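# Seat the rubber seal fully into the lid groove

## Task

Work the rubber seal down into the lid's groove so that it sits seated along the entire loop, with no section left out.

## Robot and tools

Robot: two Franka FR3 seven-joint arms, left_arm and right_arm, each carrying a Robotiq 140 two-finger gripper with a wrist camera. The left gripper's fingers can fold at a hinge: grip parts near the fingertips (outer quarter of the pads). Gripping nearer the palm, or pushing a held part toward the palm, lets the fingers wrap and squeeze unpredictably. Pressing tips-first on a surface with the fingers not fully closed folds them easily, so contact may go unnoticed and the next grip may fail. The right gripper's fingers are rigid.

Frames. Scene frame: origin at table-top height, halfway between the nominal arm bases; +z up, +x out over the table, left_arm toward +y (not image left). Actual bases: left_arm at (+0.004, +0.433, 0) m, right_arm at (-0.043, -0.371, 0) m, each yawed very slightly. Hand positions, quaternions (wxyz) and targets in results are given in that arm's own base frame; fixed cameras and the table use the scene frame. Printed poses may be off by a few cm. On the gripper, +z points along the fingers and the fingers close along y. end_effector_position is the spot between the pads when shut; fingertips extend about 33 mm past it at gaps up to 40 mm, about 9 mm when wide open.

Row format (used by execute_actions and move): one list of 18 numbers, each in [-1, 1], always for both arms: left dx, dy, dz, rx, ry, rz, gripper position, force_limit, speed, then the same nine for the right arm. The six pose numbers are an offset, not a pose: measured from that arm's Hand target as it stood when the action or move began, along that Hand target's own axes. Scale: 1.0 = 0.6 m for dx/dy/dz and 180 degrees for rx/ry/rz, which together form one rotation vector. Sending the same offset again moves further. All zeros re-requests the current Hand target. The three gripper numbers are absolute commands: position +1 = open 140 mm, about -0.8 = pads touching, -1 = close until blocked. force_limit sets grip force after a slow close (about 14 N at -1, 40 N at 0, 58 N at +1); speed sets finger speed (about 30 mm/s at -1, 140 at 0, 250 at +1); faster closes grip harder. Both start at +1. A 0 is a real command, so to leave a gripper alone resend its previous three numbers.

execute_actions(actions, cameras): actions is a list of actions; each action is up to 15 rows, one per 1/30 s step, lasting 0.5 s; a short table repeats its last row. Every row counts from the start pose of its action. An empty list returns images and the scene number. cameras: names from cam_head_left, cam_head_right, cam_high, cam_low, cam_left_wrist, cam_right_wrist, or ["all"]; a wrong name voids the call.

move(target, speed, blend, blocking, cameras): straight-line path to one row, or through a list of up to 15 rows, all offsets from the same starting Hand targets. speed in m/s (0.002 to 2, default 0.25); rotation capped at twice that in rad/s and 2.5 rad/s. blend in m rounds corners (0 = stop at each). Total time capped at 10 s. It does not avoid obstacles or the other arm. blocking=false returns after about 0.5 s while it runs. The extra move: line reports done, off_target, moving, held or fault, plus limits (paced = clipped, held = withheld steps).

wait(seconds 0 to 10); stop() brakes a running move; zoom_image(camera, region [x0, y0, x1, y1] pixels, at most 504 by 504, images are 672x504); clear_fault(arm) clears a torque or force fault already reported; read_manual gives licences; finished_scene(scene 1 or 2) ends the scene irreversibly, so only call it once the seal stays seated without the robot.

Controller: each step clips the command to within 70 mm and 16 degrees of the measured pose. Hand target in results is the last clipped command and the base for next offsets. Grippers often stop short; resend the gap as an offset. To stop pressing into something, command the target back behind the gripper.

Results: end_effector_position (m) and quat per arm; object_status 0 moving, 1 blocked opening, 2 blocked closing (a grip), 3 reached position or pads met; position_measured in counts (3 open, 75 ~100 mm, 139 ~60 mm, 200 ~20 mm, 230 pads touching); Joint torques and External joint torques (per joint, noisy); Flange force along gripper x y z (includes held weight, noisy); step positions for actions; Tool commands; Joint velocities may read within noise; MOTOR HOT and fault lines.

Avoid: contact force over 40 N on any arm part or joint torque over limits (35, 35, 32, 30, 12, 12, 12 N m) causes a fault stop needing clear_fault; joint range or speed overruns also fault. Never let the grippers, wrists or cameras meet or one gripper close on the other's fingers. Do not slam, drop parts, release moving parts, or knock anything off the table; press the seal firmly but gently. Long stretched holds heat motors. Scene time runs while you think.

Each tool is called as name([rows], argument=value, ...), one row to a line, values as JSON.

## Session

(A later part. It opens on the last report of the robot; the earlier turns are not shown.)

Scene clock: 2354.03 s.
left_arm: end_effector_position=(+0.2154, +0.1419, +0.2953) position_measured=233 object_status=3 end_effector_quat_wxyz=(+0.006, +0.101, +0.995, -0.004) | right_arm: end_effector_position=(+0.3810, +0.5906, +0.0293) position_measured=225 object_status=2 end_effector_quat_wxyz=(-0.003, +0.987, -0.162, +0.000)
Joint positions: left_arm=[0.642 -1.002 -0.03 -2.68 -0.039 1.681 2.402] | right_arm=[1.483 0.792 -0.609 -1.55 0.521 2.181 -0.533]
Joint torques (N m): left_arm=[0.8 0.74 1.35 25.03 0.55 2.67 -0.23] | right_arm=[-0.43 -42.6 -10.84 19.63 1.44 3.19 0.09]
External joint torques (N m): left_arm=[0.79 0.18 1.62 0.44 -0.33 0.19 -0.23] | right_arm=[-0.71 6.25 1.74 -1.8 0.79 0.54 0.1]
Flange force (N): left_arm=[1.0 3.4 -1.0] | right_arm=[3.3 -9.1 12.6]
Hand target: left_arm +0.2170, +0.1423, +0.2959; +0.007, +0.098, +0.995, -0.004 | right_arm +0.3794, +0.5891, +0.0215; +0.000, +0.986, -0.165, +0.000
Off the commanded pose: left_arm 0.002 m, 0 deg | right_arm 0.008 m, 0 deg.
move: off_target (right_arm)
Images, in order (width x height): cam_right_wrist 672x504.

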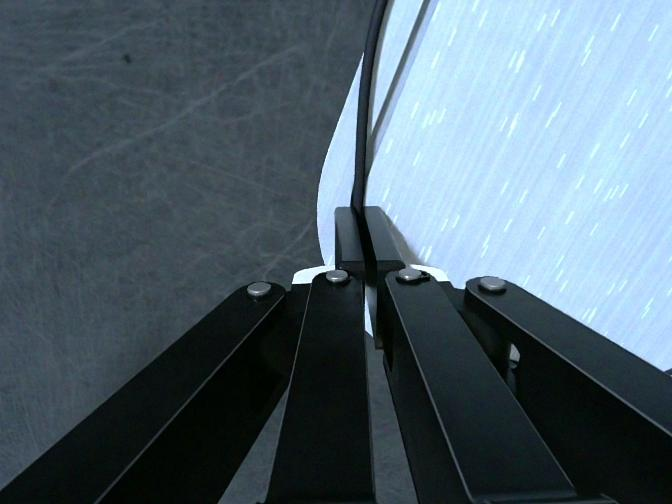

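move([
  [0,0,0,0,0,0,-1,-1,0,0,0,-0.006,0,0,0,-1,-1,-1],
  [0,0,0,0,0,0,-1,-1,0,0,0,-0.006,0,0,0,-0.66,-1,-1],
  [0,0,0,0,0,0,-1,-1,0,0,0,-0.037,0,0,0,-0.66,-1,-1],
  [0,0,0,0,0,0,-1,-1,0,0,0,-0.037,0,0,0,-1,-1,0],
], speed=0.03, cameras=["cam_right_wrist"])

zoom_image(camera="cam_right_wrist", region=[260, 0, 460, 240])

Scene clock: 2377.53 s.
left_arm: end_effector_position=(+0.2154, +0.1419, +0.2953) position_measured=233 object_status=3 end_effector_quat_wxyz=(+0.006, +0.101, +0.995, -0.004) | right_arm: end_effector_position=(+0.3804, +0.5894, +0.0433) position_measured=233 object_status=3 end_effector_quat_wxyz=(-0.001, +0.987, -0.162, +0.001)
Joint positions: left_arm=[0.642 -1.002 -0.03 -2.68 -0.039 1.681 2.402] | right_arm=[1.497 0.773 -0.629 -1.55 0.514 2.155 -0.53]
Joint torques (N m): left_arm=[0.8 0.8 1.37 25.03 0.53 2.65 -0.2] | right_arm=[-0.02 -47.07 -13.79 21.81 0.74 2.6 0.17]
External joint torques (N m): left_arm=[0.8 0.29 1.62 0.38 -0.34 0.16 -0.2] | right_arm=[-0.1 1.24 -0.97 0.29 0.09 -0.04 0.17]
Flange force (N): left_arm=[0.9 3.6 -0.9] | right_arm=[1.3 -4.7 1.0]
Hand target: left_arm +0.2170, +0.1423, +0.2959; +0.007, +0.098, +0.995, -0.004 | right_arm +0.3794, +0.5891, +0.0437; +0.000, +0.986, -0.165, +0.000
Off the commanded pose: left_arm 0.002 m, 0 deg | right_arm 0.001 m, 0 deg.
move: done; target 2's new numbers were sent with right_arm's hand 0.005 m and 0 deg from that target
Images, in order (width x height): cam_right_wrist 672x504.

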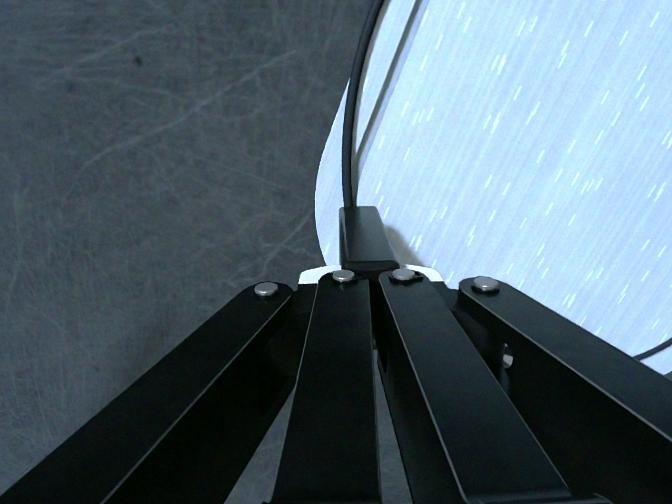

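Scaled by 2.100 from the camera's 672x504 image, which has a finer 960x720 frame.

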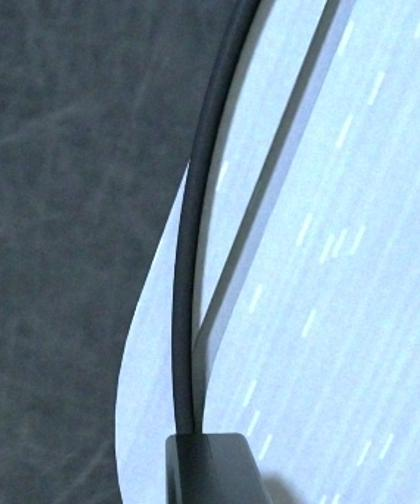

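move(target=[0,0,0,0,0,0,-1,-1,0,-0.075,0,-0.03,0,0,-0.06,-1,-1,0], speed=0.08, cameras=["cam_right_wrist"])

zoom_image(camera="cam_right_wrist", region=[260, 0, 460, 240])

Scene clock: 2385.63 s.
left_arm: end_effector_position=(+0.2154, +0.1419, +0.2953) position_measured=233 object_status=3 end_effector_quat_wxyz=(+0.006, +0.101, +0.995, -0.004) | right_arm: end_effector_position=(+0.3365, +0.6043, +0.0614) position_measured=233 object_status=3 end_effector_quat_wxyz=(+0.000, +0.997, -0.076, -0.001)
Joint positions: left_arm=[0.642 -1.002 -0.03 -2.68 -0.039 1.681 2.402] | right_arm=[1.547 0.702 -0.597 -1.594 0.451 2.155 -0.61]
Joint velocities: left_arm=[within noise] | right_arm=[-0.001 0 0 0 -0.001 0 -0.005]
Joint torques (N m): left_arm=[0.79 0.81 1.33 25.04 0.55 2.65 -0.2] | right_arm=[-0.97 -46.62 -11.31 22 0.38 2.72 -0.11]
External joint torques (N m): left_arm=[0.79 0.26 1.56 0.46 -0.32 0.18 -0.2] | right_arm=[-1.16 0.56 -0.03 -0.06 -0.27 0.09 -0.11]
Flange force (N): left_arm=[0.7 3.6 -1.1] | right_arm=[2.6 -2.3 1.2]
Hand target: left_arm +0.2170, +0.1423, +0.2959; +0.007, +0.098, +0.995, -0.004 | right_arm +0.3369, +0.6038, +0.0618; +0.000, +0.997, -0.071, +0.000
Off the commanded pose: left_arm 0.002 m, 0 deg | right_arm 0.001 m, 1 deg.
move: done
Images, in order (width x height): cam_right_wrist 672x504.

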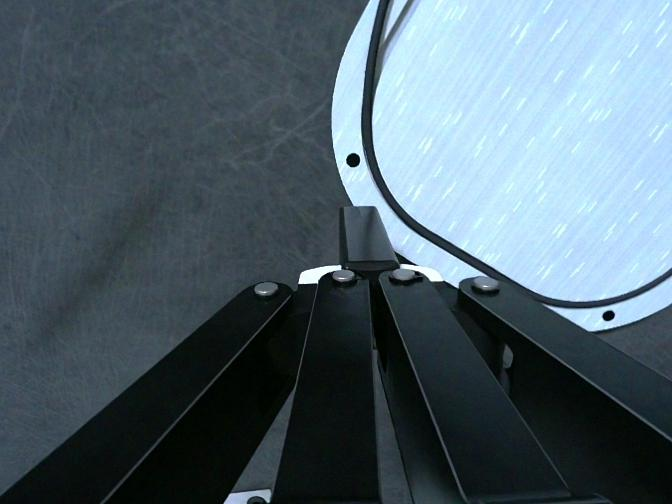

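Scaled by 2.100 from the camera's 672x504 image, which has a finer 960x720 frame.

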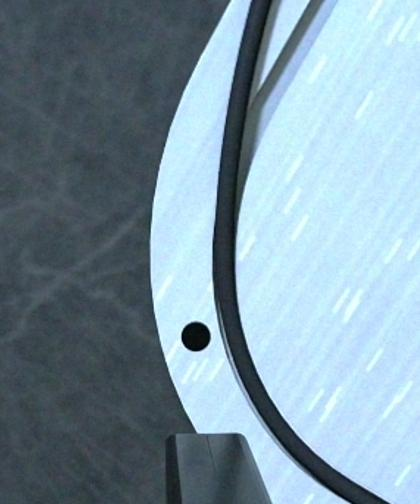

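move([
  [0,0,0,0,0,0,-1,-1,0,0.036,0.0187,0.028,0,0,-0.128,-1,-1,0],
  [0,0,0,0,0,0,-1,-1,0,0.036,0.0187,0.0467,0,0,-0.128,-1,-1,0],
  [0,0,0,0,0,0,-1,-1,0,0.0344,0.0225,0.0633,0,0,-0.128,-1,-1,0],
], speed=[0.06,0.04,0.025], blend=[0.004,0.002,0])

Scene clock: 2420.80 s.
left_arm: end_effector_position=(+0.2154, +0.1419, +0.2953) position_measured=233 object_status=3 end_effector_quat_wxyz=(+0.006, +0.101, +0.995, -0.004) | right_arm: end_effector_position=(+0.3555, +0.5900, +0.0295) position_measured=233 object_status=3 end_effector_quat_wxyz=(-0.002, +0.992, +0.126, +0.000)
Joint positions: left_arm=[0.642 -1.002 -0.03 -2.68 -0.039 1.681 2.402] | right_arm=[1.391 0.694 -0.431 -1.631 0.353 2.25 -0.999]
Joint velocities: left_arm=[within noise] | right_arm=[0 0.001 0 -0.001 -0.001 0.005 -0.004]
Joint torques (N m): left_arm=[0.79 0.79 1.29 25.05 0.55 2.66 -0.22] | right_arm=[-1.5 -43.54 -7.53 20.09 0.75 3.37 -0.22]
External joint torques (N m): left_arm=[0.79 0.15 1.52 0.53 -0.32 0.19 -0.22] | right_arm=[-1.59 5.45 0.78 -2.23 0.11 0.69 -0.22]
Flange force (N): left_arm=[0.9 3.3 -1.2] | right_arm=[5.4 -1.7 11.2]
Hand target: left_arm +0.2170, +0.1423, +0.2959; +0.007, +0.098, +0.995, -0.004 | right_arm +0.3554, +0.5875, +0.0238; +0.000, +0.992, +0.129, +0.000
Off the commanded pose: left_arm 0.002 m, 0 deg | right_arm 0.006 m, 0 deg.
move: off_target (right_arm)

move([
  [0,0,0,0,0,0,-1,-1,0,0.003,-0.0028,-0.035,0,0,0,-1,-1,0],
  [0,0,0,0,0,0,-1,-1,0,0.0375,0.0022,-0.035,0,0,0.1267,-1,-1,0],
  [0,0,0,0,0,0,-1,-1,0,0.0375,0.0022,-0.0153,0,0,0.1267,-1,-1,0],
  [0,0,0,0,0,0,-1,-1,0,0.0345,0.005,0.001,0,0,0.1267,-1,-1,0],
], speed=[0.06,0.06,0.04,0.025], blend=[0.003,0.004,0.002,0])

Scene clock: 2439.73 s.
left_arm: end_effector_position=(+0.2154, +0.1419, +0.2953) position_measured=233 object_status=3 end_effector_quat_wxyz=(+0.006, +0.101, +0.995, -0.004) | right_arm: end_effector_position=(+0.3782, +0.5910, +0.0297) position_measured=233 object_status=3 end_effector_quat_wxyz=(-0.002, +0.998, -0.066, +0.000)
Joint positions: left_arm=[0.642 -1.002 -0.03 -2.68 -0.039 1.681 2.402] | right_arm=[1.448 0.77 -0.556 -1.557 0.47 2.194 -0.696]
Joint velocities: left_arm=[within noise] | right_arm=[-0.002 0 0.001 -0.002 0 0.005 0.001]
Joint torques (N m): left_arm=[0.8 0.77 1.35 25.05 0.55 2.66 -0.18] | right_arm=[0.46 -43.75 -10.04 20.09 1.48 3.34 0.13]
External joint torques (N m): left_arm=[0.81 0.22 1.61 0.43 -0.32 0.18 -0.18] | right_arm=[0.64 5.47 1.57 -1.62 0.84 0.68 0.13]
Flange force (N): left_arm=[1.0 3.5 -1.0] | right_arm=[1.6 -5.6 10.9]
Hand target: left_arm +0.2170, +0.1423, +0.2959; +0.007, +0.098, +0.995, -0.004 | right_arm +0.3762, +0.5899, +0.0232; +0.000, +0.998, -0.069, +0.000
Off the commanded pose: left_arm 0.002 m, 0 deg | right_arm 0.007 m, 0 deg.
move: off_target (right_arm)

move([
  [0,0,0,0,0,0,-1,-1,0,0,0,-0.035,0,0,0,-1,-1,0],
  [0,0,0,0,0,0,-1,-1,0,-0.055,0,-0.045,0,0,0,-1,-1,0],
], speed=0.06, blend=[0.004,0], cameras=["cam_right_wrist"])

zoom_image(camera="cam_right_wrist", region=[280, 0, 440, 200])

Scene clock: 2447.63 s.
left_arm: end_effector_position=(+0.2154, +0.1419, +0.2953) position_measured=233 object_status=3 end_effector_quat_wxyz=(+0.006, +0.101, +0.995, -0.004) | right_arm: end_effector_position=(+0.3433, +0.5938, +0.0500) position_measured=233 object_status=3 end_effector_quat_wxyz=(+0.002, +0.998, -0.064, -0.001)
Joint positions: left_arm=[0.642 -1.002 -0.03 -2.68 -0.039 1.681 2.402] | right_arm=[1.538 0.706 -0.596 -1.622 0.459 2.18 -0.658]
Joint velocities: left_arm=[within noise] | right_arm=[0.002 -0.001 -0.001 0 0.003 0 0.005]
Joint torques (N m): left_arm=[0.8 0.83 1.33 25.03 0.55 2.66 -0.2] | right_arm=[-0.21 -45.8 -12.73 21.8 1.05 2.85 0.14]
External joint torques (N m): left_arm=[0.77 0.23 1.53 0.49 -0.32 0.18 -0.2] | right_arm=[-0.28 1.13 -1.27 0.05 0.4 0.22 0.14]
Flange force (N): left_arm=[0.7 3.5 -1.2] | right_arm=[1.5 -2.4 1.5]
Hand target: left_arm +0.2170, +0.1423, +0.2959; +0.007, +0.098, +0.995, -0.004 | right_arm +0.3435, +0.5945, +0.0502; +0.000, +0.998, -0.069, +0.000
Off the commanded pose: left_arm 0.002 m, 0 deg | right_arm 0.001 m, 1 deg.
move: done
Images, in order (width x height): cam_right_wrist 672x504.

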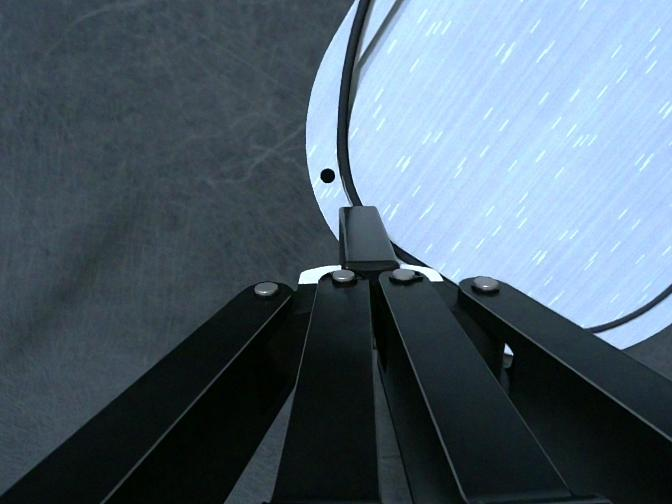

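Scaled by 2.520 from the camera's 672x504 image, which has a finer 960x720 frame.

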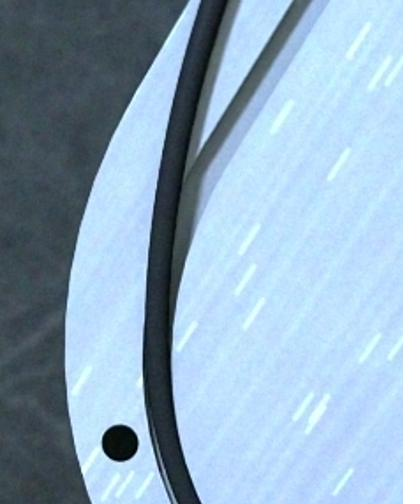

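move([
  [0,0,0,0,0,0,-1,-1,0,0.0433,-0.01,0.012,0,0,0,-1,-1,0],
  [0,0,0,0,0,0,-1,-1,0,0.0433,-0.01,0.027,0,0,0,-1,-1,0],
  [0,0,0,0,0,0,-1,-1,0,0.0417,-0.0062,0.045,0,0,0,-1,-1,0],
], speed=[0.06,0.04,0.025], blend=[0.003,0.002,0])

move([
  [0,0,0,0,0,0,-1,-1,0,0,0,-0.020,0,0,0,-1,-1,0],
  [0,0,0,0,0,0,-1,-1,0,-0.0417,0.0062,-0.045,0,0,0,-1,-1,0],
], speed=0.06, blend=[0.003,0], cameras=["cam_right_wrist"])

zoom_image(camera="cam_right_wrist", region=[280, 0, 440, 200])

Scene clock: 2492.60 s.
left_arm: end_effector_position=(+0.2154, +0.1419, +0.2953) position_measured=233 object_status=3 end_effector_quat_wxyz=(+0.006, +0.101, +0.995, -0.004) | right_arm: end_effector_position=(+0.3681, +0.5970, +0.0293) position_measured=233 object_status=3 end_effector_quat_wxyz=(-0.001, +0.997, -0.072, -0.001)
Joint positions: left_arm=[0.642 -1.002 -0.03 -2.68 -0.039 1.681 2.402] | right_arm=[1.467 0.773 -0.56 -1.555 0.476 2.19 -0.671]
Joint velocities: left_arm=[within noise] | right_arm=[-0.003 -0.002 0.001 -0.002 -0.001 0.008 -0.004]
Joint torques (N m): left_arm=[0.78 0.81 1.3 25.06 0.56 2.65 -0.2] | right_arm=[-1.63 -43.22 -11.1 18.91 1.05 3.61 -0.17]
External joint torques (N m): left_arm=[0.78 0.17 1.54 0.54 -0.31 0.18 -0.2] | right_arm=[-1.57 6.11 0.6 -2.9 0.41 0.92 -0.17]
Flange force (N): left_arm=[0.9 3.4 -1.3] | right_arm=[3.6 -1.9 12.4]
Hand target: left_arm +0.2170, +0.1423, +0.2959; +0.007, +0.098, +0.995, -0.004 | right_arm +0.3688, +0.5947, +0.0232; +0.000, +0.998, -0.069, +0.000
Off the commanded pose: left_arm 0.002 m, 0 deg | right_arm 0.007 m, 0 deg.
move: off_target (right_arm)

Scene clock: 2493.90 s.
left_arm: end_effector_position=(+0.2154, +0.1419, +0.2953) position_measured=233 object_status=3 end_effector_quat_wxyz=(+0.006, +0.101, +0.995, -0.004) | right_arm: end_effector_position=(+0.3445, +0.5956, +0.0505) position_measured=233 object_status=3 end_effector_quat_wxyz=(-0.001, +0.998, -0.065, +0.001)
Joint positions: left_arm=[0.642 -1.002 -0.03 -2.68 -0.039 1.681 2.402] | right_arm=[1.534 0.704 -0.59 -1.623 0.456 2.188 -0.655]
Joint torques (N m): left_arm=[0.77 0.77 1.32 25 0.55 2.66 -0.21] | right_arm=[-0.5 -45.9 -12.42 21.84 0.73 2.74 0.15]
External joint torques (N m): left_arm=[0.76 0.15 1.57 0.44 -0.32 0.18 -0.21] | right_arm=[-0.58 1.16 -1.08 -0.02 0.08 0.1 0.15]
Flange force (N): left_arm=[1.0 3.2 -1.0] | right_arm=[2.0 -2.8 1.4]
Hand target: left_arm +0.2170, +0.1423, +0.2959; +0.007, +0.098, +0.995, -0.004 | right_arm +0.3435, +0.5945, +0.0502; +0.000, +0.998, -0.069, +0.000
Off the commanded pose: left_arm 0.002 m, 0 deg | right_arm 0.002 m, 1 deg.
move: done
Images, in order (width x height): cam_right_wrist 672x504.

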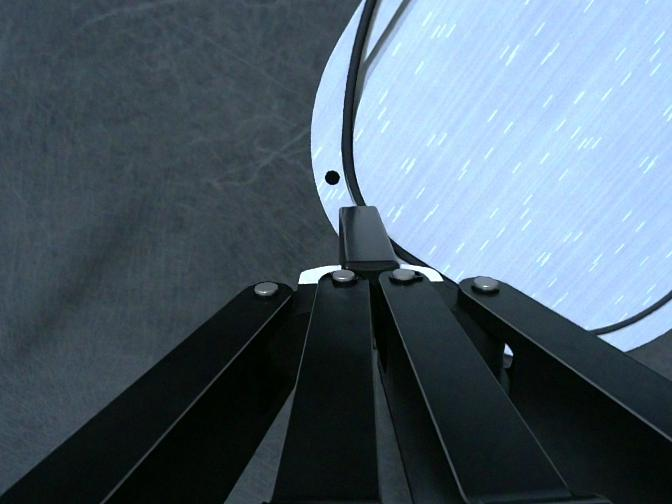

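Scaled by 2.520 from the camera's 672x504 image, which has a finer 960x720 frame.

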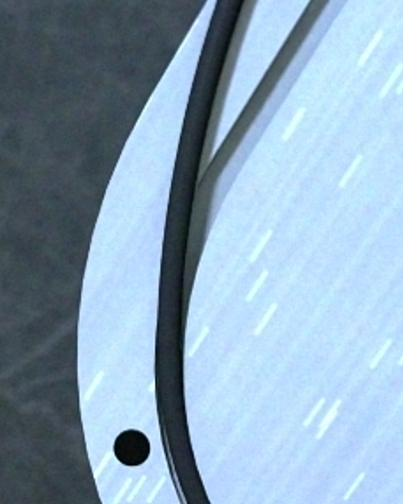

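move([
  [0,0,0,0,0,0,-1,-1,0,0.07,-0.0058,0.012,0,0,0.03,-1,-1,0],
  [0,0,0,0,0,0,-1,-1,0,0.07,-0.0058,0.027,0,0,0.03,-1,-1,0],
  [0,0,0,0,0,0,-1,-1,0,0.0684,-0.002,0.046,0,0,0.03,-1,-1,0],
], speed=[0.06,0.04,0.025], blend=[0.003,0.002,0])

move([
  [0,0,0,0,0,0,-1,-1,0,0,0,-0.020,0,0,0,-1,-1,0],
  [0,0,0,0,0,0,-1,-1,0,-0.02,0.0,-0.046,0,0,0,-0.325,-1,0],
], speed=0.06, blend=[0.003,0], cameras=["cam_right_wrist"])

zoom_image(camera="cam_right_wrist", region=[280, 60, 440, 260])

Scene clock: 2510.43 s.
left_arm: end_effector_position=(+0.2154, +0.1419, +0.2953) position_measured=233 object_status=3 end_effector_quat_wxyz=(+0.006, +0.101, +0.995, -0.004) | right_arm: end_effector_position=(+0.3859, +0.5950, +0.0319) position_measured=233 object_status=3 end_effector_quat_wxyz=(-0.006, +0.993, -0.114, +0.001)
Joint positions: left_arm=[0.642 -1.002 -0.03 -2.68 -0.039 1.681 2.402] | right_arm=[1.46 0.795 -0.59 -1.527 0.508 2.178 -0.624]
Joint velocities: left_arm=[within noise] | right_arm=[0.001 -0.001 -0.001 -0.002 0.002 0.005 -0.001]
Joint torques (N m): left_arm=[0.78 0.75 1.31 25 0.55 2.65 -0.2] | right_arm=[-0.83 -42.31 -11.48 18 0.93 2.79 0.08]
External joint torques (N m): left_arm=[0.78 0.21 1.51 0.41 -0.32 0.17 -0.2] | right_arm=[-0.91 7.1 0.82 -3.61 0.28 0.12 0.08]
Flange force (N): left_arm=[0.9 3.3 -0.9] | right_arm=[2.3 -2.4 12.2]
Hand target: left_arm +0.2170, +0.1423, +0.2959; +0.007, +0.098, +0.995, -0.004 | right_arm +0.3843, +0.5899, +0.0226; +0.000, +0.993, -0.116, +0.000
Off the commanded pose: left_arm 0.002 m, 0 deg | right_arm 0.011 m, 1 deg.
move: off_target (right_arm)

Scene clock: 2512.13 s.
left_arm: end_effector_position=(+0.2154, +0.1419, +0.2953) position_measured=233 object_status=3 end_effector_quat_wxyz=(+0.006, +0.101, +0.995, -0.004) | right_arm: end_effector_position=(+0.3739, +0.5943, +0.0511) position_measured=170 object_status=0 end_effector_quat_wxyz=(-0.002, +0.994, -0.112, +0.001)
Joint positions: left_arm=[0.642 -1.002 -0.03 -2.68 -0.039 1.681 2.402] | right_arm=[1.5 0.755 -0.618 -1.55 0.493 2.15 -0.608]
Joint torques (N m): left_arm=[0.79 0.77 1.33 25.04 0.54 2.66 -0.21] | right_arm=[0.04 -47.07 -13.27 21.68 0.75 2.56 0.22]
External joint torques (N m): left_arm=[0.74 0.19 1.52 0.48 -0.34 0.19 -0.2] | right_arm=[0.14 1.17 -0.79 -0.03 0.09 -0.1 0.22]
Flange force (N): left_arm=[0.8 3.3 -1.1] | right_arm=[0.6 -2.8 0.9]
Hand target: left_arm +0.2170, +0.1423, +0.2959; +0.007, +0.098, +0.995, -0.004 | right_arm +0.3726, +0.5927, +0.0502; +0.000, +0.993, -0.116, +0.000
Off the commanded pose: left_arm 0.002 m, 0 deg | right_arm 0.002 m, 1 deg.
move: done
Images, in order (width x height): cam_right_wrist 672x504.

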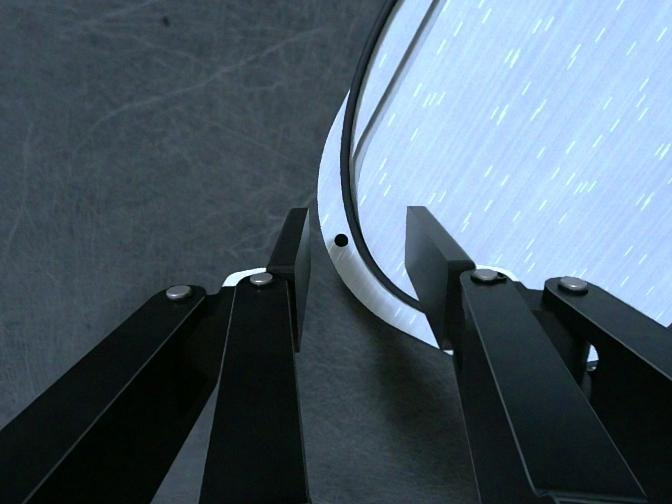

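Scaled by 2.520 from the camera's 672x504 image, which has a finer 960x720 frame.

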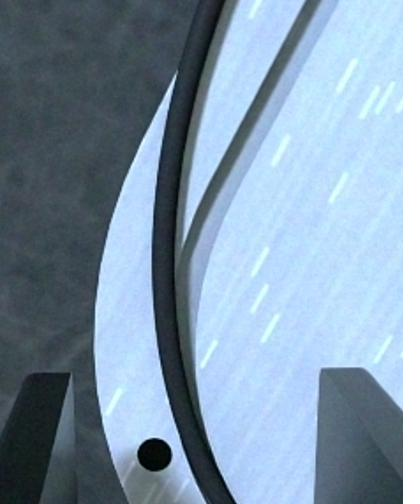

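move([
  [0,0,0,0,0,0,-1,-1,0,0.0233,-0.0065,0.012,0,0,0,-0.325,-1,0],
  [0,0,0,0,0,0,-1,-1,0,0.0233,-0.0065,0.0337,0,0,0,-0.325,-1,0],
  [0,0,0,0,0,0,-1,-1,0,0.0233,-0.0065,0.0337,0,0,0,-1,-1,-1],
], speed=[0.05,0.03,0.03], cameras=["cam_right_wrist"])

zoom_image(camera="cam_right_wrist", region=[300, 100, 430, 240])

Scene clock: 2532.77 s.
left_arm: end_effector_position=(+0.2154, +0.1419, +0.2953) position_measured=233 object_status=3 end_effector_quat_wxyz=(+0.006, +0.101, +0.995, -0.004) | right_arm: end_effector_position=(+0.3864, +0.5932, +0.0309) position_measured=227 object_status=0 end_effector_quat_wxyz=(+0.001, +0.993, -0.119, -0.001)
Joint positions: left_arm=[0.642 -1.002 -0.03 -2.68 -0.039 1.681 2.402] | right_arm=[1.452 0.803 -0.587 -1.51 0.501 2.158 -0.608]
Joint torques (N m): left_arm=[0.77 0.78 1.32 25.03 0.55 2.66 -0.22] | right_arm=[-0.98 -48.39 -12.32 21.78 0.73 2.9 -0.09]
External joint torques (N m): left_arm=[0.75 0.21 1.52 0.42 -0.33 0.18 -0.22] | right_arm=[-0.95 1.33 0.05 0.18 0.08 0.26 -0.09]
Flange force (N): left_arm=[0.8 3.2 -1.0] | right_arm=[3.4 -5.3 2.9]
Hand target: left_arm +0.2170, +0.1423, +0.2959; +0.007, +0.098, +0.995, -0.004 | right_arm +0.3871, +0.5933, +0.0299; +0.000, +0.993, -0.116, +0.000
Off the commanded pose: left_arm 0.002 m, 0 deg | right_arm 0.001 m, 0 deg.
move: done
Images, in order (width x height): cam_right_wrist 672x504.

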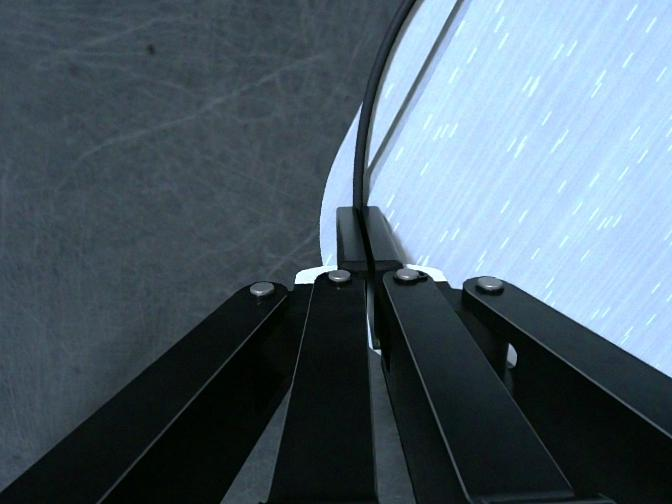

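Scaled by 3.600 from the camera's 672x504 image, which has a finer 960x720 frame.

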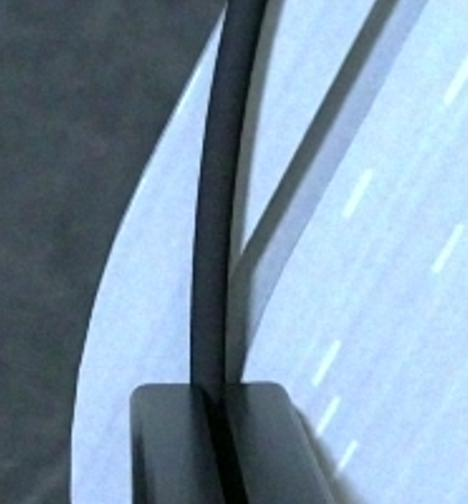

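move(target=[0,0,0,0,0,0,-1,-1,0,0.003,0.0042,0,0,0,0.0333,-1,-1,-1], speed=0.02, cameras=["cam_right_wrist"])

zoom_image(camera="cam_right_wrist", region=[300, 100, 430, 240])

Scene clock: 2548.07 s.
left_arm: end_effector_position=(+0.2154, +0.1419, +0.2953) position_measured=233 object_status=3 end_effector_quat_wxyz=(+0.006, +0.101, +0.995, -0.004) | right_arm: end_effector_position=(+0.3883, +0.5921, +0.0320) position_measured=227 object_status=2 end_effector_quat_wxyz=(-0.001, +0.987, -0.162, +0.000)
Joint positions: left_arm=[0.642 -1.002 -0.03 -2.68 -0.039 1.681 2.402] | right_arm=[1.472 0.808 -0.616 -1.517 0.526 2.158 -0.538]
Joint velocities: left_arm=[within noise] | right_arm=[0.001 0 0 -0.001 0.002 0 0.007]
Joint torques (N m): left_arm=[0.81 0.77 1.35 25 0.56 2.66 -0.21] | right_arm=[-0.13 -47.51 -14.16 21.31 1.04 2.86 0.21]
External joint torques (N m): left_arm=[0.83 0.27 1.61 0.33 -0.32 0.17 -0.21] | right_arm=[-0.33 2.01 -1.25 -0.23 0.38 0.2 0.21]
Flange force (N): left_arm=[1.0 3.5 -0.8] | right_arm=[1.5 -4.0 2.7]
Hand target: left_arm +0.2170, +0.1423, +0.2959; +0.007, +0.098, +0.995, -0.004 | right_arm +0.3883, +0.5904, +0.0299; +0.000, +0.986, -0.168, +0.000
Off the commanded pose: left_arm 0.002 m, 0 deg | right_arm 0.003 m, 1 deg.
move: done
Images, in order (width x height): cam_right_wrist 672x504.

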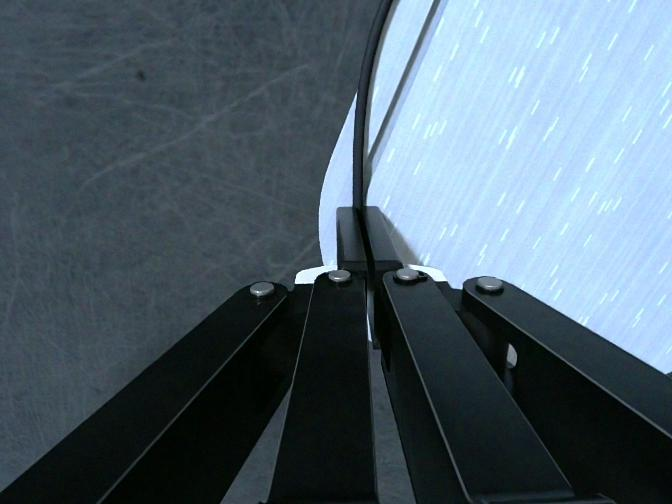

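Scaled by 3.600 from the camera's 672x504 image, which has a finer 960x720 frame.

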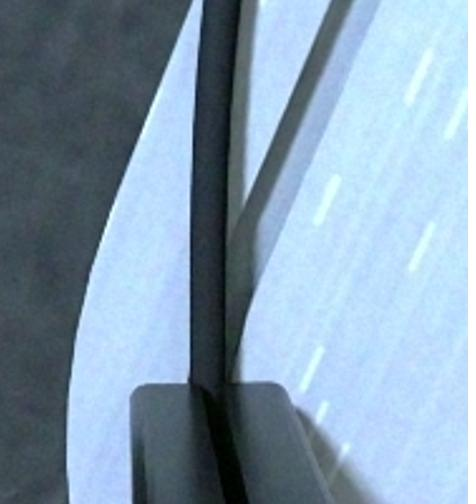

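move(target=[0,0,0,0,0,0,-1,-1,0,0,-0.0008,0,0,0,0.028,-1,-1,-1], speed=0.02, cameras=["cam_right_wrist"])

zoom_image(camera="cam_right_wrist", region=[300, 100, 430, 240])

Scene clock: 2580.23 s.
left_arm: end_effector_position=(+0.2154, +0.1419, +0.2953) position_measured=233 object_status=3 end_effector_quat_wxyz=(+0.006, +0.101, +0.995, -0.004) | right_arm: end_effector_position=(+0.3892, +0.5915, +0.0311) position_measured=227 object_status=2 end_effector_quat_wxyz=(-0.001, +0.978, -0.206, +0.001)
Joint positions: left_arm=[0.642 -1.002 -0.03 -2.68 -0.039 1.681 2.402] | right_arm=[1.484 0.817 -0.635 -1.516 0.544 2.155 -0.458]
Joint velocities: left_arm=[within noise] | right_arm=[-0.001 0 0.001 0.001 0.001 -0.001 0.005]
Joint torques (N m): left_arm=[0.75 0.79 1.31 25.03 0.56 2.65 -0.23] | right_arm=[-0.15 -47.3 -14.54 21.83 1.03 2.64 0.2]
External joint torques (N m): left_arm=[0.73 0.22 1.54 0.47 -0.31 0.17 -0.23] | right_arm=[-0.11 1.87 -1.06 0.63 0.38 -0.01 0.2]
Flange force (N): left_arm=[0.8 3.3 -1.1] | right_arm=[1.5 -8.4 2.2]
Hand target: left_arm +0.2170, +0.1423, +0.2959; +0.007, +0.098, +0.995, -0.004 | right_arm +0.3884, +0.5909, +0.0299; +0.000, +0.977, -0.211, +0.000
Off the commanded pose: left_arm 0.002 m, 0 deg | right_arm 0.001 m, 1 deg.
move: done
Images, in order (width x height): cam_right_wrist 672x504.

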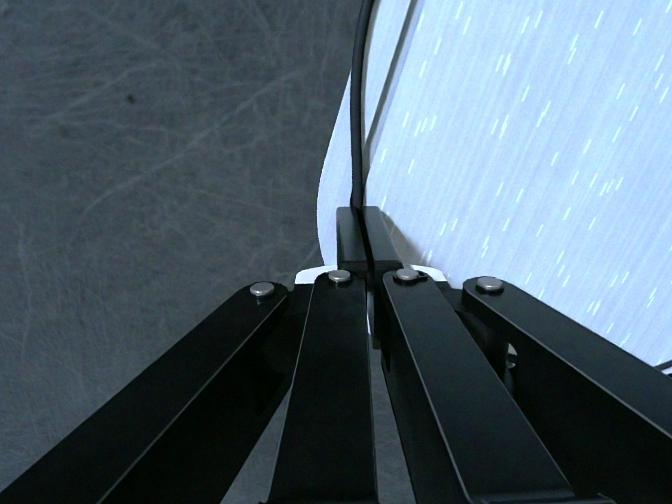

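Scaled by 3.600 from the camera's 672x504 image, which has a finer 960x720 frame.

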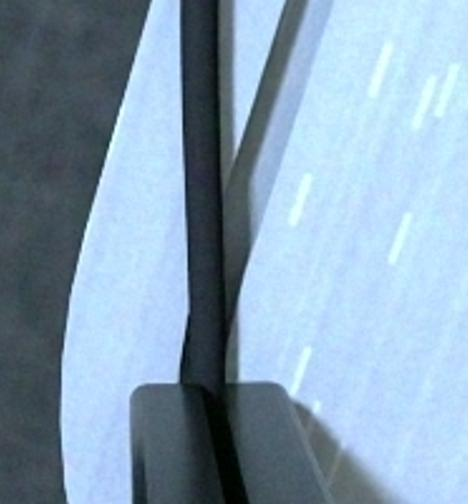

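move(target=[0,0,0,0,0,0,-1,-1,0,0,0,0.0115,0,0,0,-1,-1,-1], speed=0.02, cameras=["cam_right_wrist"])

zoom_image(camera="cam_right_wrist", region=[300, 100, 430, 240])

Scene clock: 2588.00 s.
left_arm: end_effector_position=(+0.2154, +0.1419, +0.2953) position_measured=233 object_status=3 end_effector_quat_wxyz=(+0.006, +0.101, +0.995, -0.004) | right_arm: end_effector_position=(+0.3893, +0.5924, +0.0290) position_measured=227 object_status=2 end_effector_quat_wxyz=(-0.002, +0.978, -0.208, +0.000)
Joint positions: left_arm=[0.642 -1.002 -0.03 -2.68 -0.039 1.681 2.402] | right_arm=[1.484 0.822 -0.635 -1.514 0.55 2.157 -0.456]
Joint torques (N m): left_arm=[0.8 0.78 1.33 25.03 0.55 2.66 -0.2] | right_arm=[-0.95 -44.13 -12.4 20.22 1.14 2.87 0.09]
External joint torques (N m): left_arm=[0.83 0.21 1.61 0.45 -0.31 0.18 -0.19] | right_arm=[-1 5.16 1.08 -0.96 0.49 0.23 0.1]
Flange force (N): left_arm=[1.0 3.5 -1.0] | right_arm=[3.3 -11.5 9.7]
Hand target: left_arm +0.2170, +0.1423, +0.2959; +0.007, +0.098, +0.995, -0.004 | right_arm +0.3884, +0.5909, +0.0230; +0.000, +0.977, -0.211, +0.000
Off the commanded pose: left_arm 0.002 m, 0 deg | right_arm 0.006 m, 0 deg.
move: off_target (right_arm)
Images, in order (width x height): cam_right_wrist 672x504.

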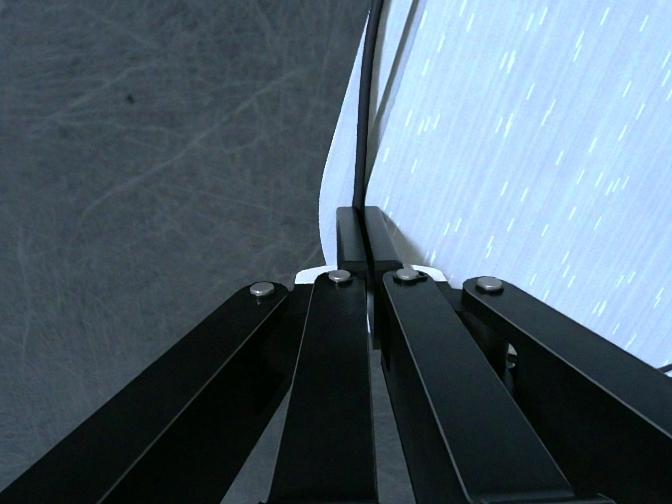

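Scaled by 3.600 from the camera's 672x504 image, which has a finer 960x720 frame.

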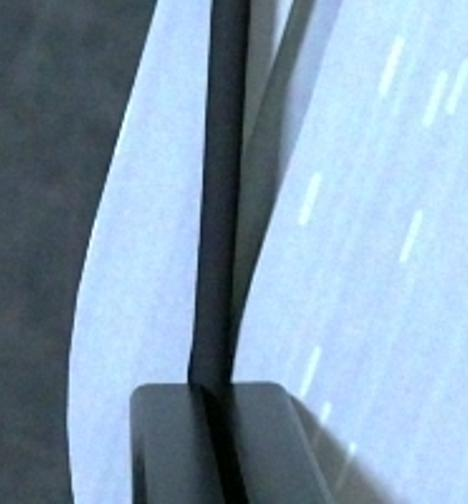

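move([
  [0,0,0,0,0,0,-1,-1,0,0,0,-0.005,0,0,0,-1,-1,-1],
  [0,0,0,0,0,0,-1,-1,0,0,0,-0.005,0,0,0,-0.66,-1,-1],
  [0,0,0,0,0,0,-1,-1,0,0,0,-0.0345,0,0,0,-0.66,-1,-1],
  [0,0,0,0,0,0,-1,-1,0,0,0,-0.0345,0,0,0,-1,-1,0],
  [0,0,0,0,0,0,-1,-1,0,-0.06,0,-0.0445,0,0,-0.07,-1,-1,0],
], speed=[0.03,0.03,0.03,0.03,0.06], cameras=["cam_right_wrist"])

zoom_image(camera="cam_right_wrist", region=[280, 0, 440, 200])

Scene clock: 2607.07 s.
left_arm: end_effector_position=(+0.2154, +0.1419, +0.2953) position_measured=233 object_status=3 end_effector_quat_wxyz=(+0.006, +0.101, +0.995, -0.004) | right_arm: end_effector_position=(+0.3548, +0.6055, +0.0491) position_measured=233 object_status=3 end_effector_quat_wxyz=(+0.002, +0.994, -0.108, -0.001)
Joint positions: left_arm=[0.642 -1.002 -0.03 -2.68 -0.039 1.681 2.402] | right_arm=[1.515 0.759 -0.601 -1.538 0.482 2.141 -0.579]
Joint velocities: left_arm=[within noise] | right_arm=[0 -0.001 0 -0.001 -0.001 0 -0.006]
Joint torques (N m): left_arm=[0.78 0.79 1.29 25.01 0.55 2.65 -0.21] | right_arm=[-0.77 -48.04 -11.96 21.75 0.39 2.92 -0.22]
External joint torques (N m): left_arm=[0.83 0.19 1.58 0.43 -0.32 0.17 -0.21] | right_arm=[-0.82 0.84 0.18 -0.22 -0.27 0.27 -0.22]
Flange force (N): left_arm=[1.0 3.3 -1.0] | right_arm=[2.0 -1.6 2.0]
Hand target: left_arm +0.2170, +0.1423, +0.2959; +0.007, +0.098, +0.995, -0.004 | right_arm +0.3557, +0.6057, +0.0497; +0.000, +0.995, -0.103, +0.000
Off the commanded pose: left_arm 0.002 m, 0 deg | right_arm 0.001 m, 1 deg.
move: done
Images, in order (width x height): cam_right_wrist 672x504.

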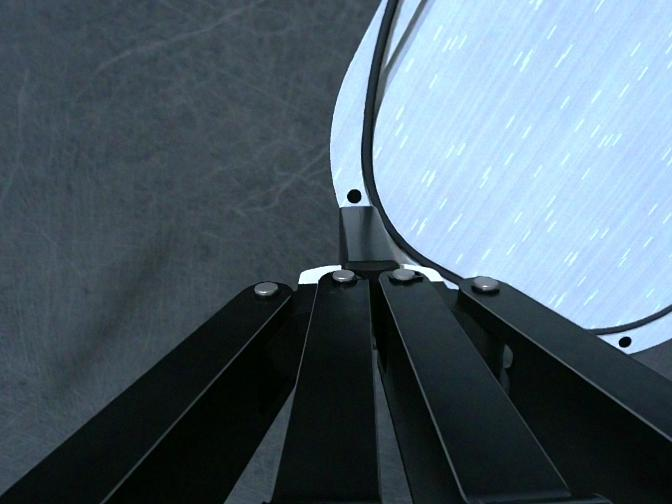

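Scaled by 2.520 from the camera's 672x504 image, which has a finer 960x720 frame.

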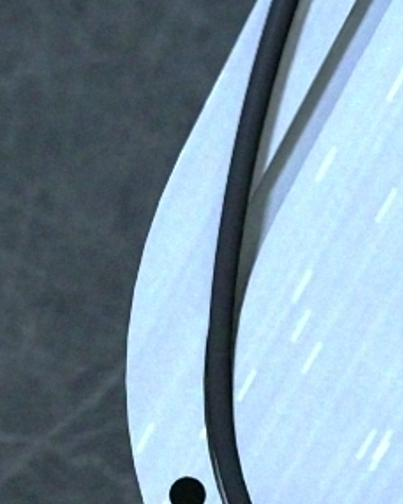

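move([
  [0,0,0,0,0,0,-1,-1,0,0.045,0.0083,0.01,0,0,0,-1,-1,0],
  [0,0,0,0,0,0,-1,-1,0,0.045,0.0083,0.0262,0,0,0,-1,-1,0],
  [0,0,0,0,0,0,-1,-1,0,0.0435,0.0122,0.0445,0,0,0,-1,-1,0],
], speed=[0.06,0.04,0.025], blend=[0.003,0.002,0])

move([
  [0,0,0,0,0,0,-1,-1,0,0.0015,-0.0039,-0.030,0,0,0,-1,-1,0],
  [0,0,0,0,0,0,-1,-1,0,0.0282,-0.0030,-0.030,0,0,0.02,-1,-1,0],
  [0,0,0,0,0,0,-1,-1,0,0.0282,-0.0030,-0.0183,0,0,0.02,-1,-1,0],
  [0,0,0,0,0,0,-1,-1,0,0.0267,0.0009,0.0005,0,0,0.02,-1,-1,0],
], speed=[0.06,0.06,0.04,0.025], blend=[0.003,0.003,0.002,0])

move([
  [0,0,0,0,0,0,-1,-1,0,0,0,-0.020,0,0,0,-1,-1,0],
  [0,0,0,0,0,0,-1,-1,0,-0.055,0.0,-0.046,0,0,0,-0.325,-1,0],
], speed=0.06, blend=[0.003,0], cameras=["cam_right_wrist"])

zoom_image(camera="cam_right_wrist", region=[280, 0, 440, 200])

Scene clock: 2630.17 s.
left_arm: end_effector_position=(+0.2154, +0.1419, +0.2953) position_measured=233 object_status=3 end_effector_quat_wxyz=(+0.006, +0.101, +0.995, -0.004) | right_arm: end_effector_position=(+0.3798, +0.5956, +0.0291) position_measured=233 object_status=3 end_effector_quat_wxyz=(-0.002, +0.994, -0.106, +0.000)
Joint positions: left_arm=[0.642 -1.002 -0.03 -2.68 -0.039 1.681 2.402] | right_arm=[1.453 0.791 -0.57 -1.529 0.488 2.178 -0.622]
Joint velocities: left_arm=[within noise] | right_arm=[0 0 -0.001 -0.002 0 0.004 -0.003]
Joint torques (N m): left_arm=[0.8 0.8 1.31 25 0.54 2.66 -0.2] | right_arm=[-1.37 -44.04 -10.56 19.73 1.06 3.38 -0.12]
External joint torques (N m): left_arm=[0.76 0.2 1.5 0.43 -0.33 0.18 -0.2] | right_arm=[-1.54 5.44 1.22 -1.92 0.4 0.74 -0.12]
Flange force (N): left_arm=[0.8 3.2 -1.0] | right_arm=[4.7 -5.9 11.3]
Hand target: left_arm +0.2170, +0.1423, +0.2959; +0.007, +0.098, +0.995, -0.004 | right_arm +0.3797, +0.5932, +0.0230; +0.000, +0.995, -0.103, +0.000
Off the commanded pose: left_arm 0.002 m, 0 deg | right_arm 0.007 m, 0 deg.
move: off_target (right_arm)

Scene clock: 2632.07 s.
left_arm: end_effector_position=(+0.2154, +0.1419, +0.2953) position_measured=233 object_status=3 end_effector_quat_wxyz=(+0.006, +0.101, +0.995, -0.004) | right_arm: end_effector_position=(+0.3975, +0.5941, +0.0319) position_measured=233 object_status=3 end_effector_quat_wxyz=(-0.006, +0.991, -0.131, +0.002)
Joint positions: left_arm=[0.642 -1.002 -0.03 -2.68 -0.039 1.681 2.402] | right_arm=[1.435 0.811 -0.585 -1.497 0.507 2.166 -0.599]
Joint velocities: left_arm=[within noise] | right_arm=[0.002 0.001 0 0.001 0.003 0.004 -0.001]
Joint torques (N m): left_arm=[0.8 0.76 1.35 25 0.55 2.65 -0.21] | right_arm=[-0.25 -43.49 -11.45 18.29 0.92 2.59 0.05]
External joint torques (N m): left_arm=[0.8 0.23 1.57 0.4 -0.32 0.18 -0.21] | right_arm=[-0.27 6.37 0.86 -3.28 0.26 -0.07 0.05]
Flange force (N): left_arm=[0.9 3.4 -0.9] | right_arm=[1.0 -1.6 10.5]
Hand target: left_arm +0.2170, +0.1423, +0.2959; +0.007, +0.098, +0.995, -0.004 | right_arm +0.3953, +0.5894, +0.0227; +0.000, +0.991, -0.134, +0.000
Off the commanded pose: left_arm 0.002 m, 0 deg | right_arm 0.011 m, 1 deg.
move: off_target (right_arm)

Scene clock: 2634.13 s.
left_arm: end_effector_position=(+0.2154, +0.1419, +0.2953) position_measured=233 object_status=3 end_effector_quat_wxyz=(+0.006, +0.101, +0.995, -0.004) | right_arm: end_effector_position=(+0.3648, +0.5995, +0.0509) position_measured=170 object_status=0 end_effector_quat_wxyz=(-0.001, +0.992, -0.130, +0.002)
Joint positions: left_arm=[0.642 -1.002 -0.03 -2.68 -0.039 1.681 2.402] | right_arm=[1.517 0.756 -0.62 -1.551 0.494 2.15 -0.558]
Joint torques (N m): left_arm=[0.76 0.75 1.32 25.02 0.56 2.64 -0.19] | right_arm=[0.05 -46.98 -13.26 21.63 0.9 2.56 0.16]
External joint torques (N m): left_arm=[0.81 0.11 1.6 0.44 -0.31 0.15 -0.19] | right_arm=[-0.03 1.19 -0.85 -0.07 0.24 -0.08 0.17]
Flange force (N): left_arm=[1.3 3.2 -1.0] | right_arm=[0.8 -2.8 1.1]
Hand target: left_arm +0.2170, +0.1423, +0.2959; +0.007, +0.098, +0.995, -0.004 | right_arm +0.3635, +0.5982, +0.0503; +0.000, +0.991, -0.134, +0.000
Off the commanded pose: left_arm 0.002 m, 0 deg | right_arm 0.002 m, 1 deg.
move: done
Images, in order (width x height): cam_right_wrist 672x504.

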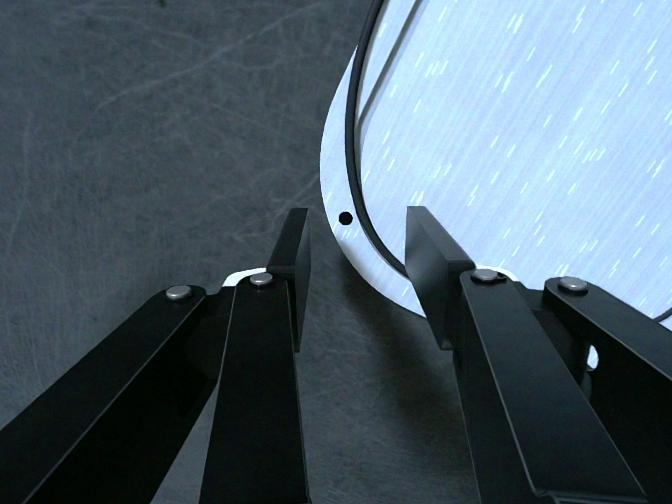

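Scaled by 2.520 from the camera's 672x504 image, which has a finer 960x720 frame.

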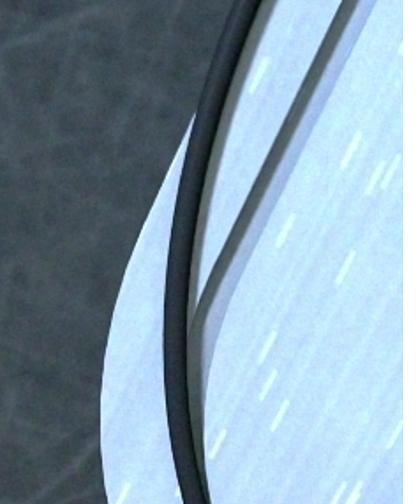

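move([
  [0,0,0,0,0,0,-1,-1,0,0.0517,-0.0035,0.012,0,0,0,-0.325,-1,0],
  [0,0,0,0,0,0,-1,-1,0,0.0517,-0.0035,0.0347,0,0,0,-0.325,-1,0],
  [0,0,0,0,0,0,-1,-1,0,0.0517,-0.0035,0.0347,0,0,0,-1,-1,-1],
], speed=[0.05,0.03,0.03], cameras=["cam_right_wrist"])

zoom_image(camera="cam_right_wrist", region=[300, 100, 430, 240])

Scene clock: 2662.40 s.
left_arm: end_effector_position=(+0.2154, +0.1419, +0.2953) position_measured=233 object_status=3 end_effector_quat_wxyz=(+0.006, +0.101, +0.995, -0.004) | right_arm: end_effector_position=(+0.3931, +0.5920, +0.0305) position_measured=226 object_status=0 end_effector_quat_wxyz=(+0.001, +0.991, -0.137, -0.001)
Joint positions: left_arm=[0.642 -1.002 -0.03 -2.68 -0.039 1.681 2.402] | right_arm=[1.435 0.811 -0.582 -1.496 0.499 2.153 -0.578]
Joint torques (N m): left_arm=[0.78 0.82 1.33 25.02 0.55 2.66 -0.21] | right_arm=[-1.01 -48.76 -12.18 21.89 0.76 2.9 -0.15]
External joint torques (N m): left_arm=[0.83 0.35 1.59 0.31 -0.31 0.16 -0.21] | right_arm=[-1.01 1.12 0.04 0.31 0.11 0.27 -0.15]
Flange force (N): left_arm=[0.8 3.7 -0.8] | right_arm=[3.4 -5.5 2.6]
Hand target: left_arm +0.2170, +0.1423, +0.2959; +0.007, +0.098, +0.995, -0.004 | right_arm +0.3939, +0.5920, +0.0295; +0.000, +0.991, -0.134, +0.000
Off the commanded pose: left_arm 0.002 m, 0 deg | right_arm 0.001 m, 0 deg.
move: done
Images, in order (width x height): cam_right_wrist 672x504.

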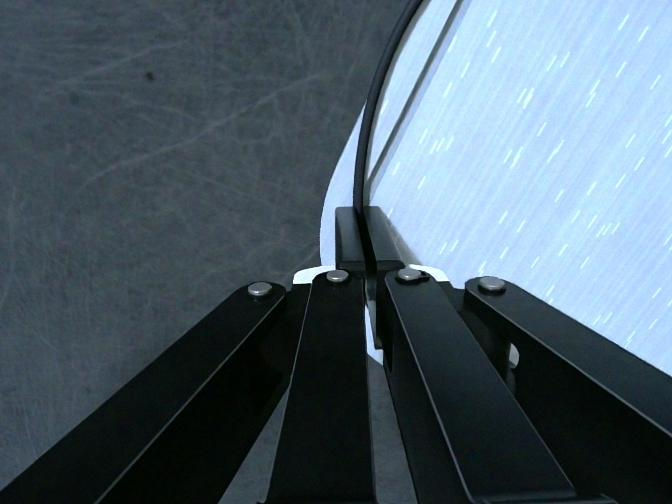

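Scaled by 3.600 from the camera's 672x504 image, which has a finer 960x720 frame.

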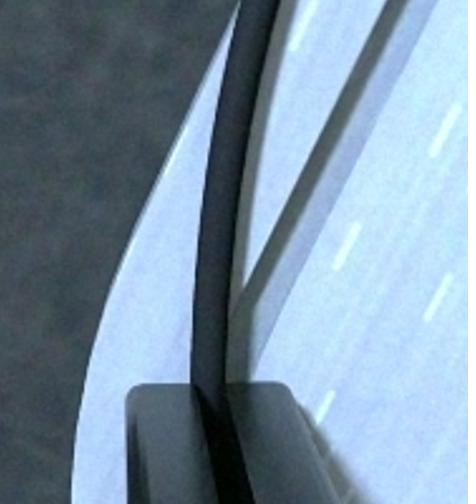

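move(target=[0,0,0,0,0,0,-1,-1,0,0.0025,0.0065,0,0,0,0.0167,-1,-1,-1], speed=0.02, cameras=["cam_right_wrist"])

zoom_image(camera="cam_right_wrist", region=[300, 100, 430, 240])

Scene clock: 2685.23 s.
left_arm: end_effector_position=(+0.2154, +0.1419, +0.2953) position_measured=233 object_status=3 end_effector_quat_wxyz=(+0.006, +0.101, +0.995, -0.004) | right_arm: end_effector_position=(+0.3934, +0.5902, +0.0307) position_measured=226 object_status=2 end_effector_quat_wxyz=(-0.001, +0.988, -0.154, +0.000)
Joint positions: left_arm=[0.642 -1.002 -0.03 -2.68 -0.039 1.681 2.402] | right_arm=[1.45 0.809 -0.599 -1.509 0.514 2.159 -0.556]
Joint velocities: left_arm=[within noise] | right_arm=[0 0 -0.001 0.001 0.002 0 0.006]
Joint torques (N m): left_arm=[0.78 0.8 1.32 25.05 0.56 2.66 -0.21] | right_arm=[-0.78 -47.65 -14.49 20.4 0.79 2.37 0.16]
External joint torques (N m): left_arm=[0.75 0.26 1.54 0.42 -0.31 0.17 -0.21] | right_arm=[-0.58 1.89 -1.74 -1.02 0.15 -0.27 0.16]
Flange force (N): left_arm=[0.7 3.4 -1.0] | right_arm=[1.0 -0.4 1.5]
Hand target: left_arm +0.2170, +0.1423, +0.2959; +0.007, +0.098, +0.995, -0.004 | right_arm +0.3943, +0.5878, +0.0295; +0.000, +0.987, -0.160, +0.000
Off the commanded pose: left_arm 0.002 m, 0 deg | right_arm 0.003 m, 1 deg.
move: done
Images, in order (width x height): cam_right_wrist 672x504.

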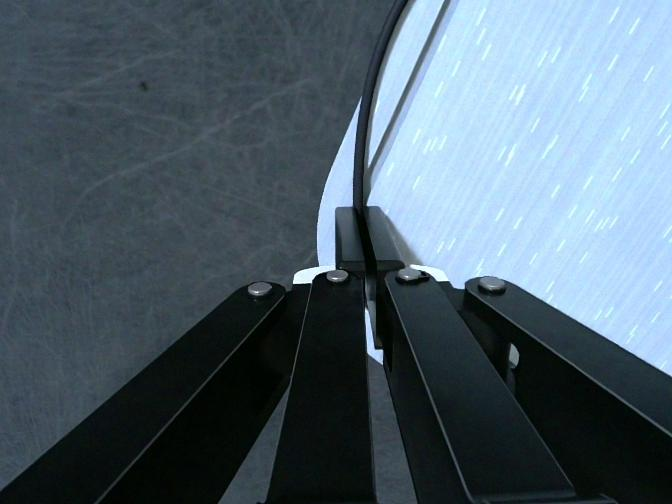

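Scaled by 3.600 from the camera's 672x504 image, which has a finer 960x720 frame.

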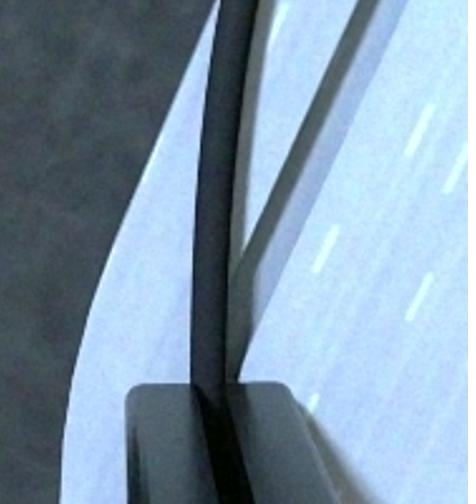

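move(target=[0,0,0,0,0,0,-1,-1,0,0.0005,0.003,0,0,0,0.008,-1,-1,-1], speed=0.02, cameras=["cam_right_wrist"])

zoom_image(camera="cam_right_wrist", region=[300, 100, 430, 240])

Scene clock: 2693.23 s.
left_arm: end_effector_position=(+0.2154, +0.1419, +0.2953) position_measured=233 object_status=3 end_effector_quat_wxyz=(+0.006, +0.101, +0.995, -0.004) | right_arm: end_effector_position=(+0.3937, +0.5884, +0.0313) position_measured=226 object_status=2 end_effector_quat_wxyz=(-0.001, +0.986, -0.166, +0.000)
Joint positions: left_arm=[0.642 -1.002 -0.03 -2.68 -0.039 1.681 2.402] | right_arm=[1.46 0.808 -0.613 -1.517 0.524 2.16 -0.538]
Joint velocities: left_arm=[within noise] | right_arm=[0.001 0 0 -0.001 0.001 -0.001 0.005]
Joint torques (N m): left_arm=[0.77 0.8 1.31 25.06 0.55 2.66 -0.18] | right_arm=[-0.42 -46.94 -13.96 20.2 0.76 2.49 0.25]
External joint torques (N m): left_arm=[0.76 0.27 1.55 0.42 -0.33 0.17 -0.18] | right_arm=[-0.11 2.6 -0.77 -1.25 0.11 -0.18 0.25]
Flange force (N): left_arm=[0.8 3.5 -1.0] | right_arm=[0.3 -1.0 3.1]
Hand target: left_arm +0.2170, +0.1423, +0.2959; +0.007, +0.098, +0.995, -0.004 | right_arm +0.3941, +0.5860, +0.0295; +0.000, +0.985, -0.172, +0.000
Off the commanded pose: left_arm 0.002 m, 0 deg | right_arm 0.003 m, 1 deg.
move: done
Images, in order (width x height): cam_right_wrist 672x504.

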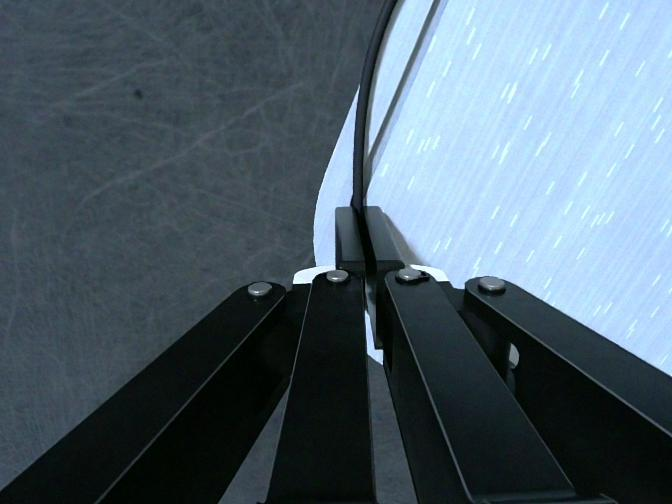

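Scaled by 3.600 from the camera's 672x504 image, which has a finer 960x720 frame.

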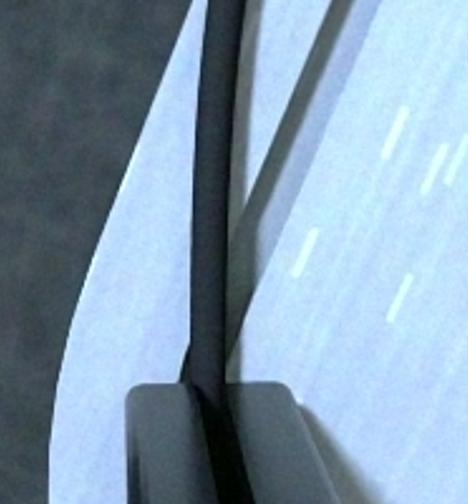

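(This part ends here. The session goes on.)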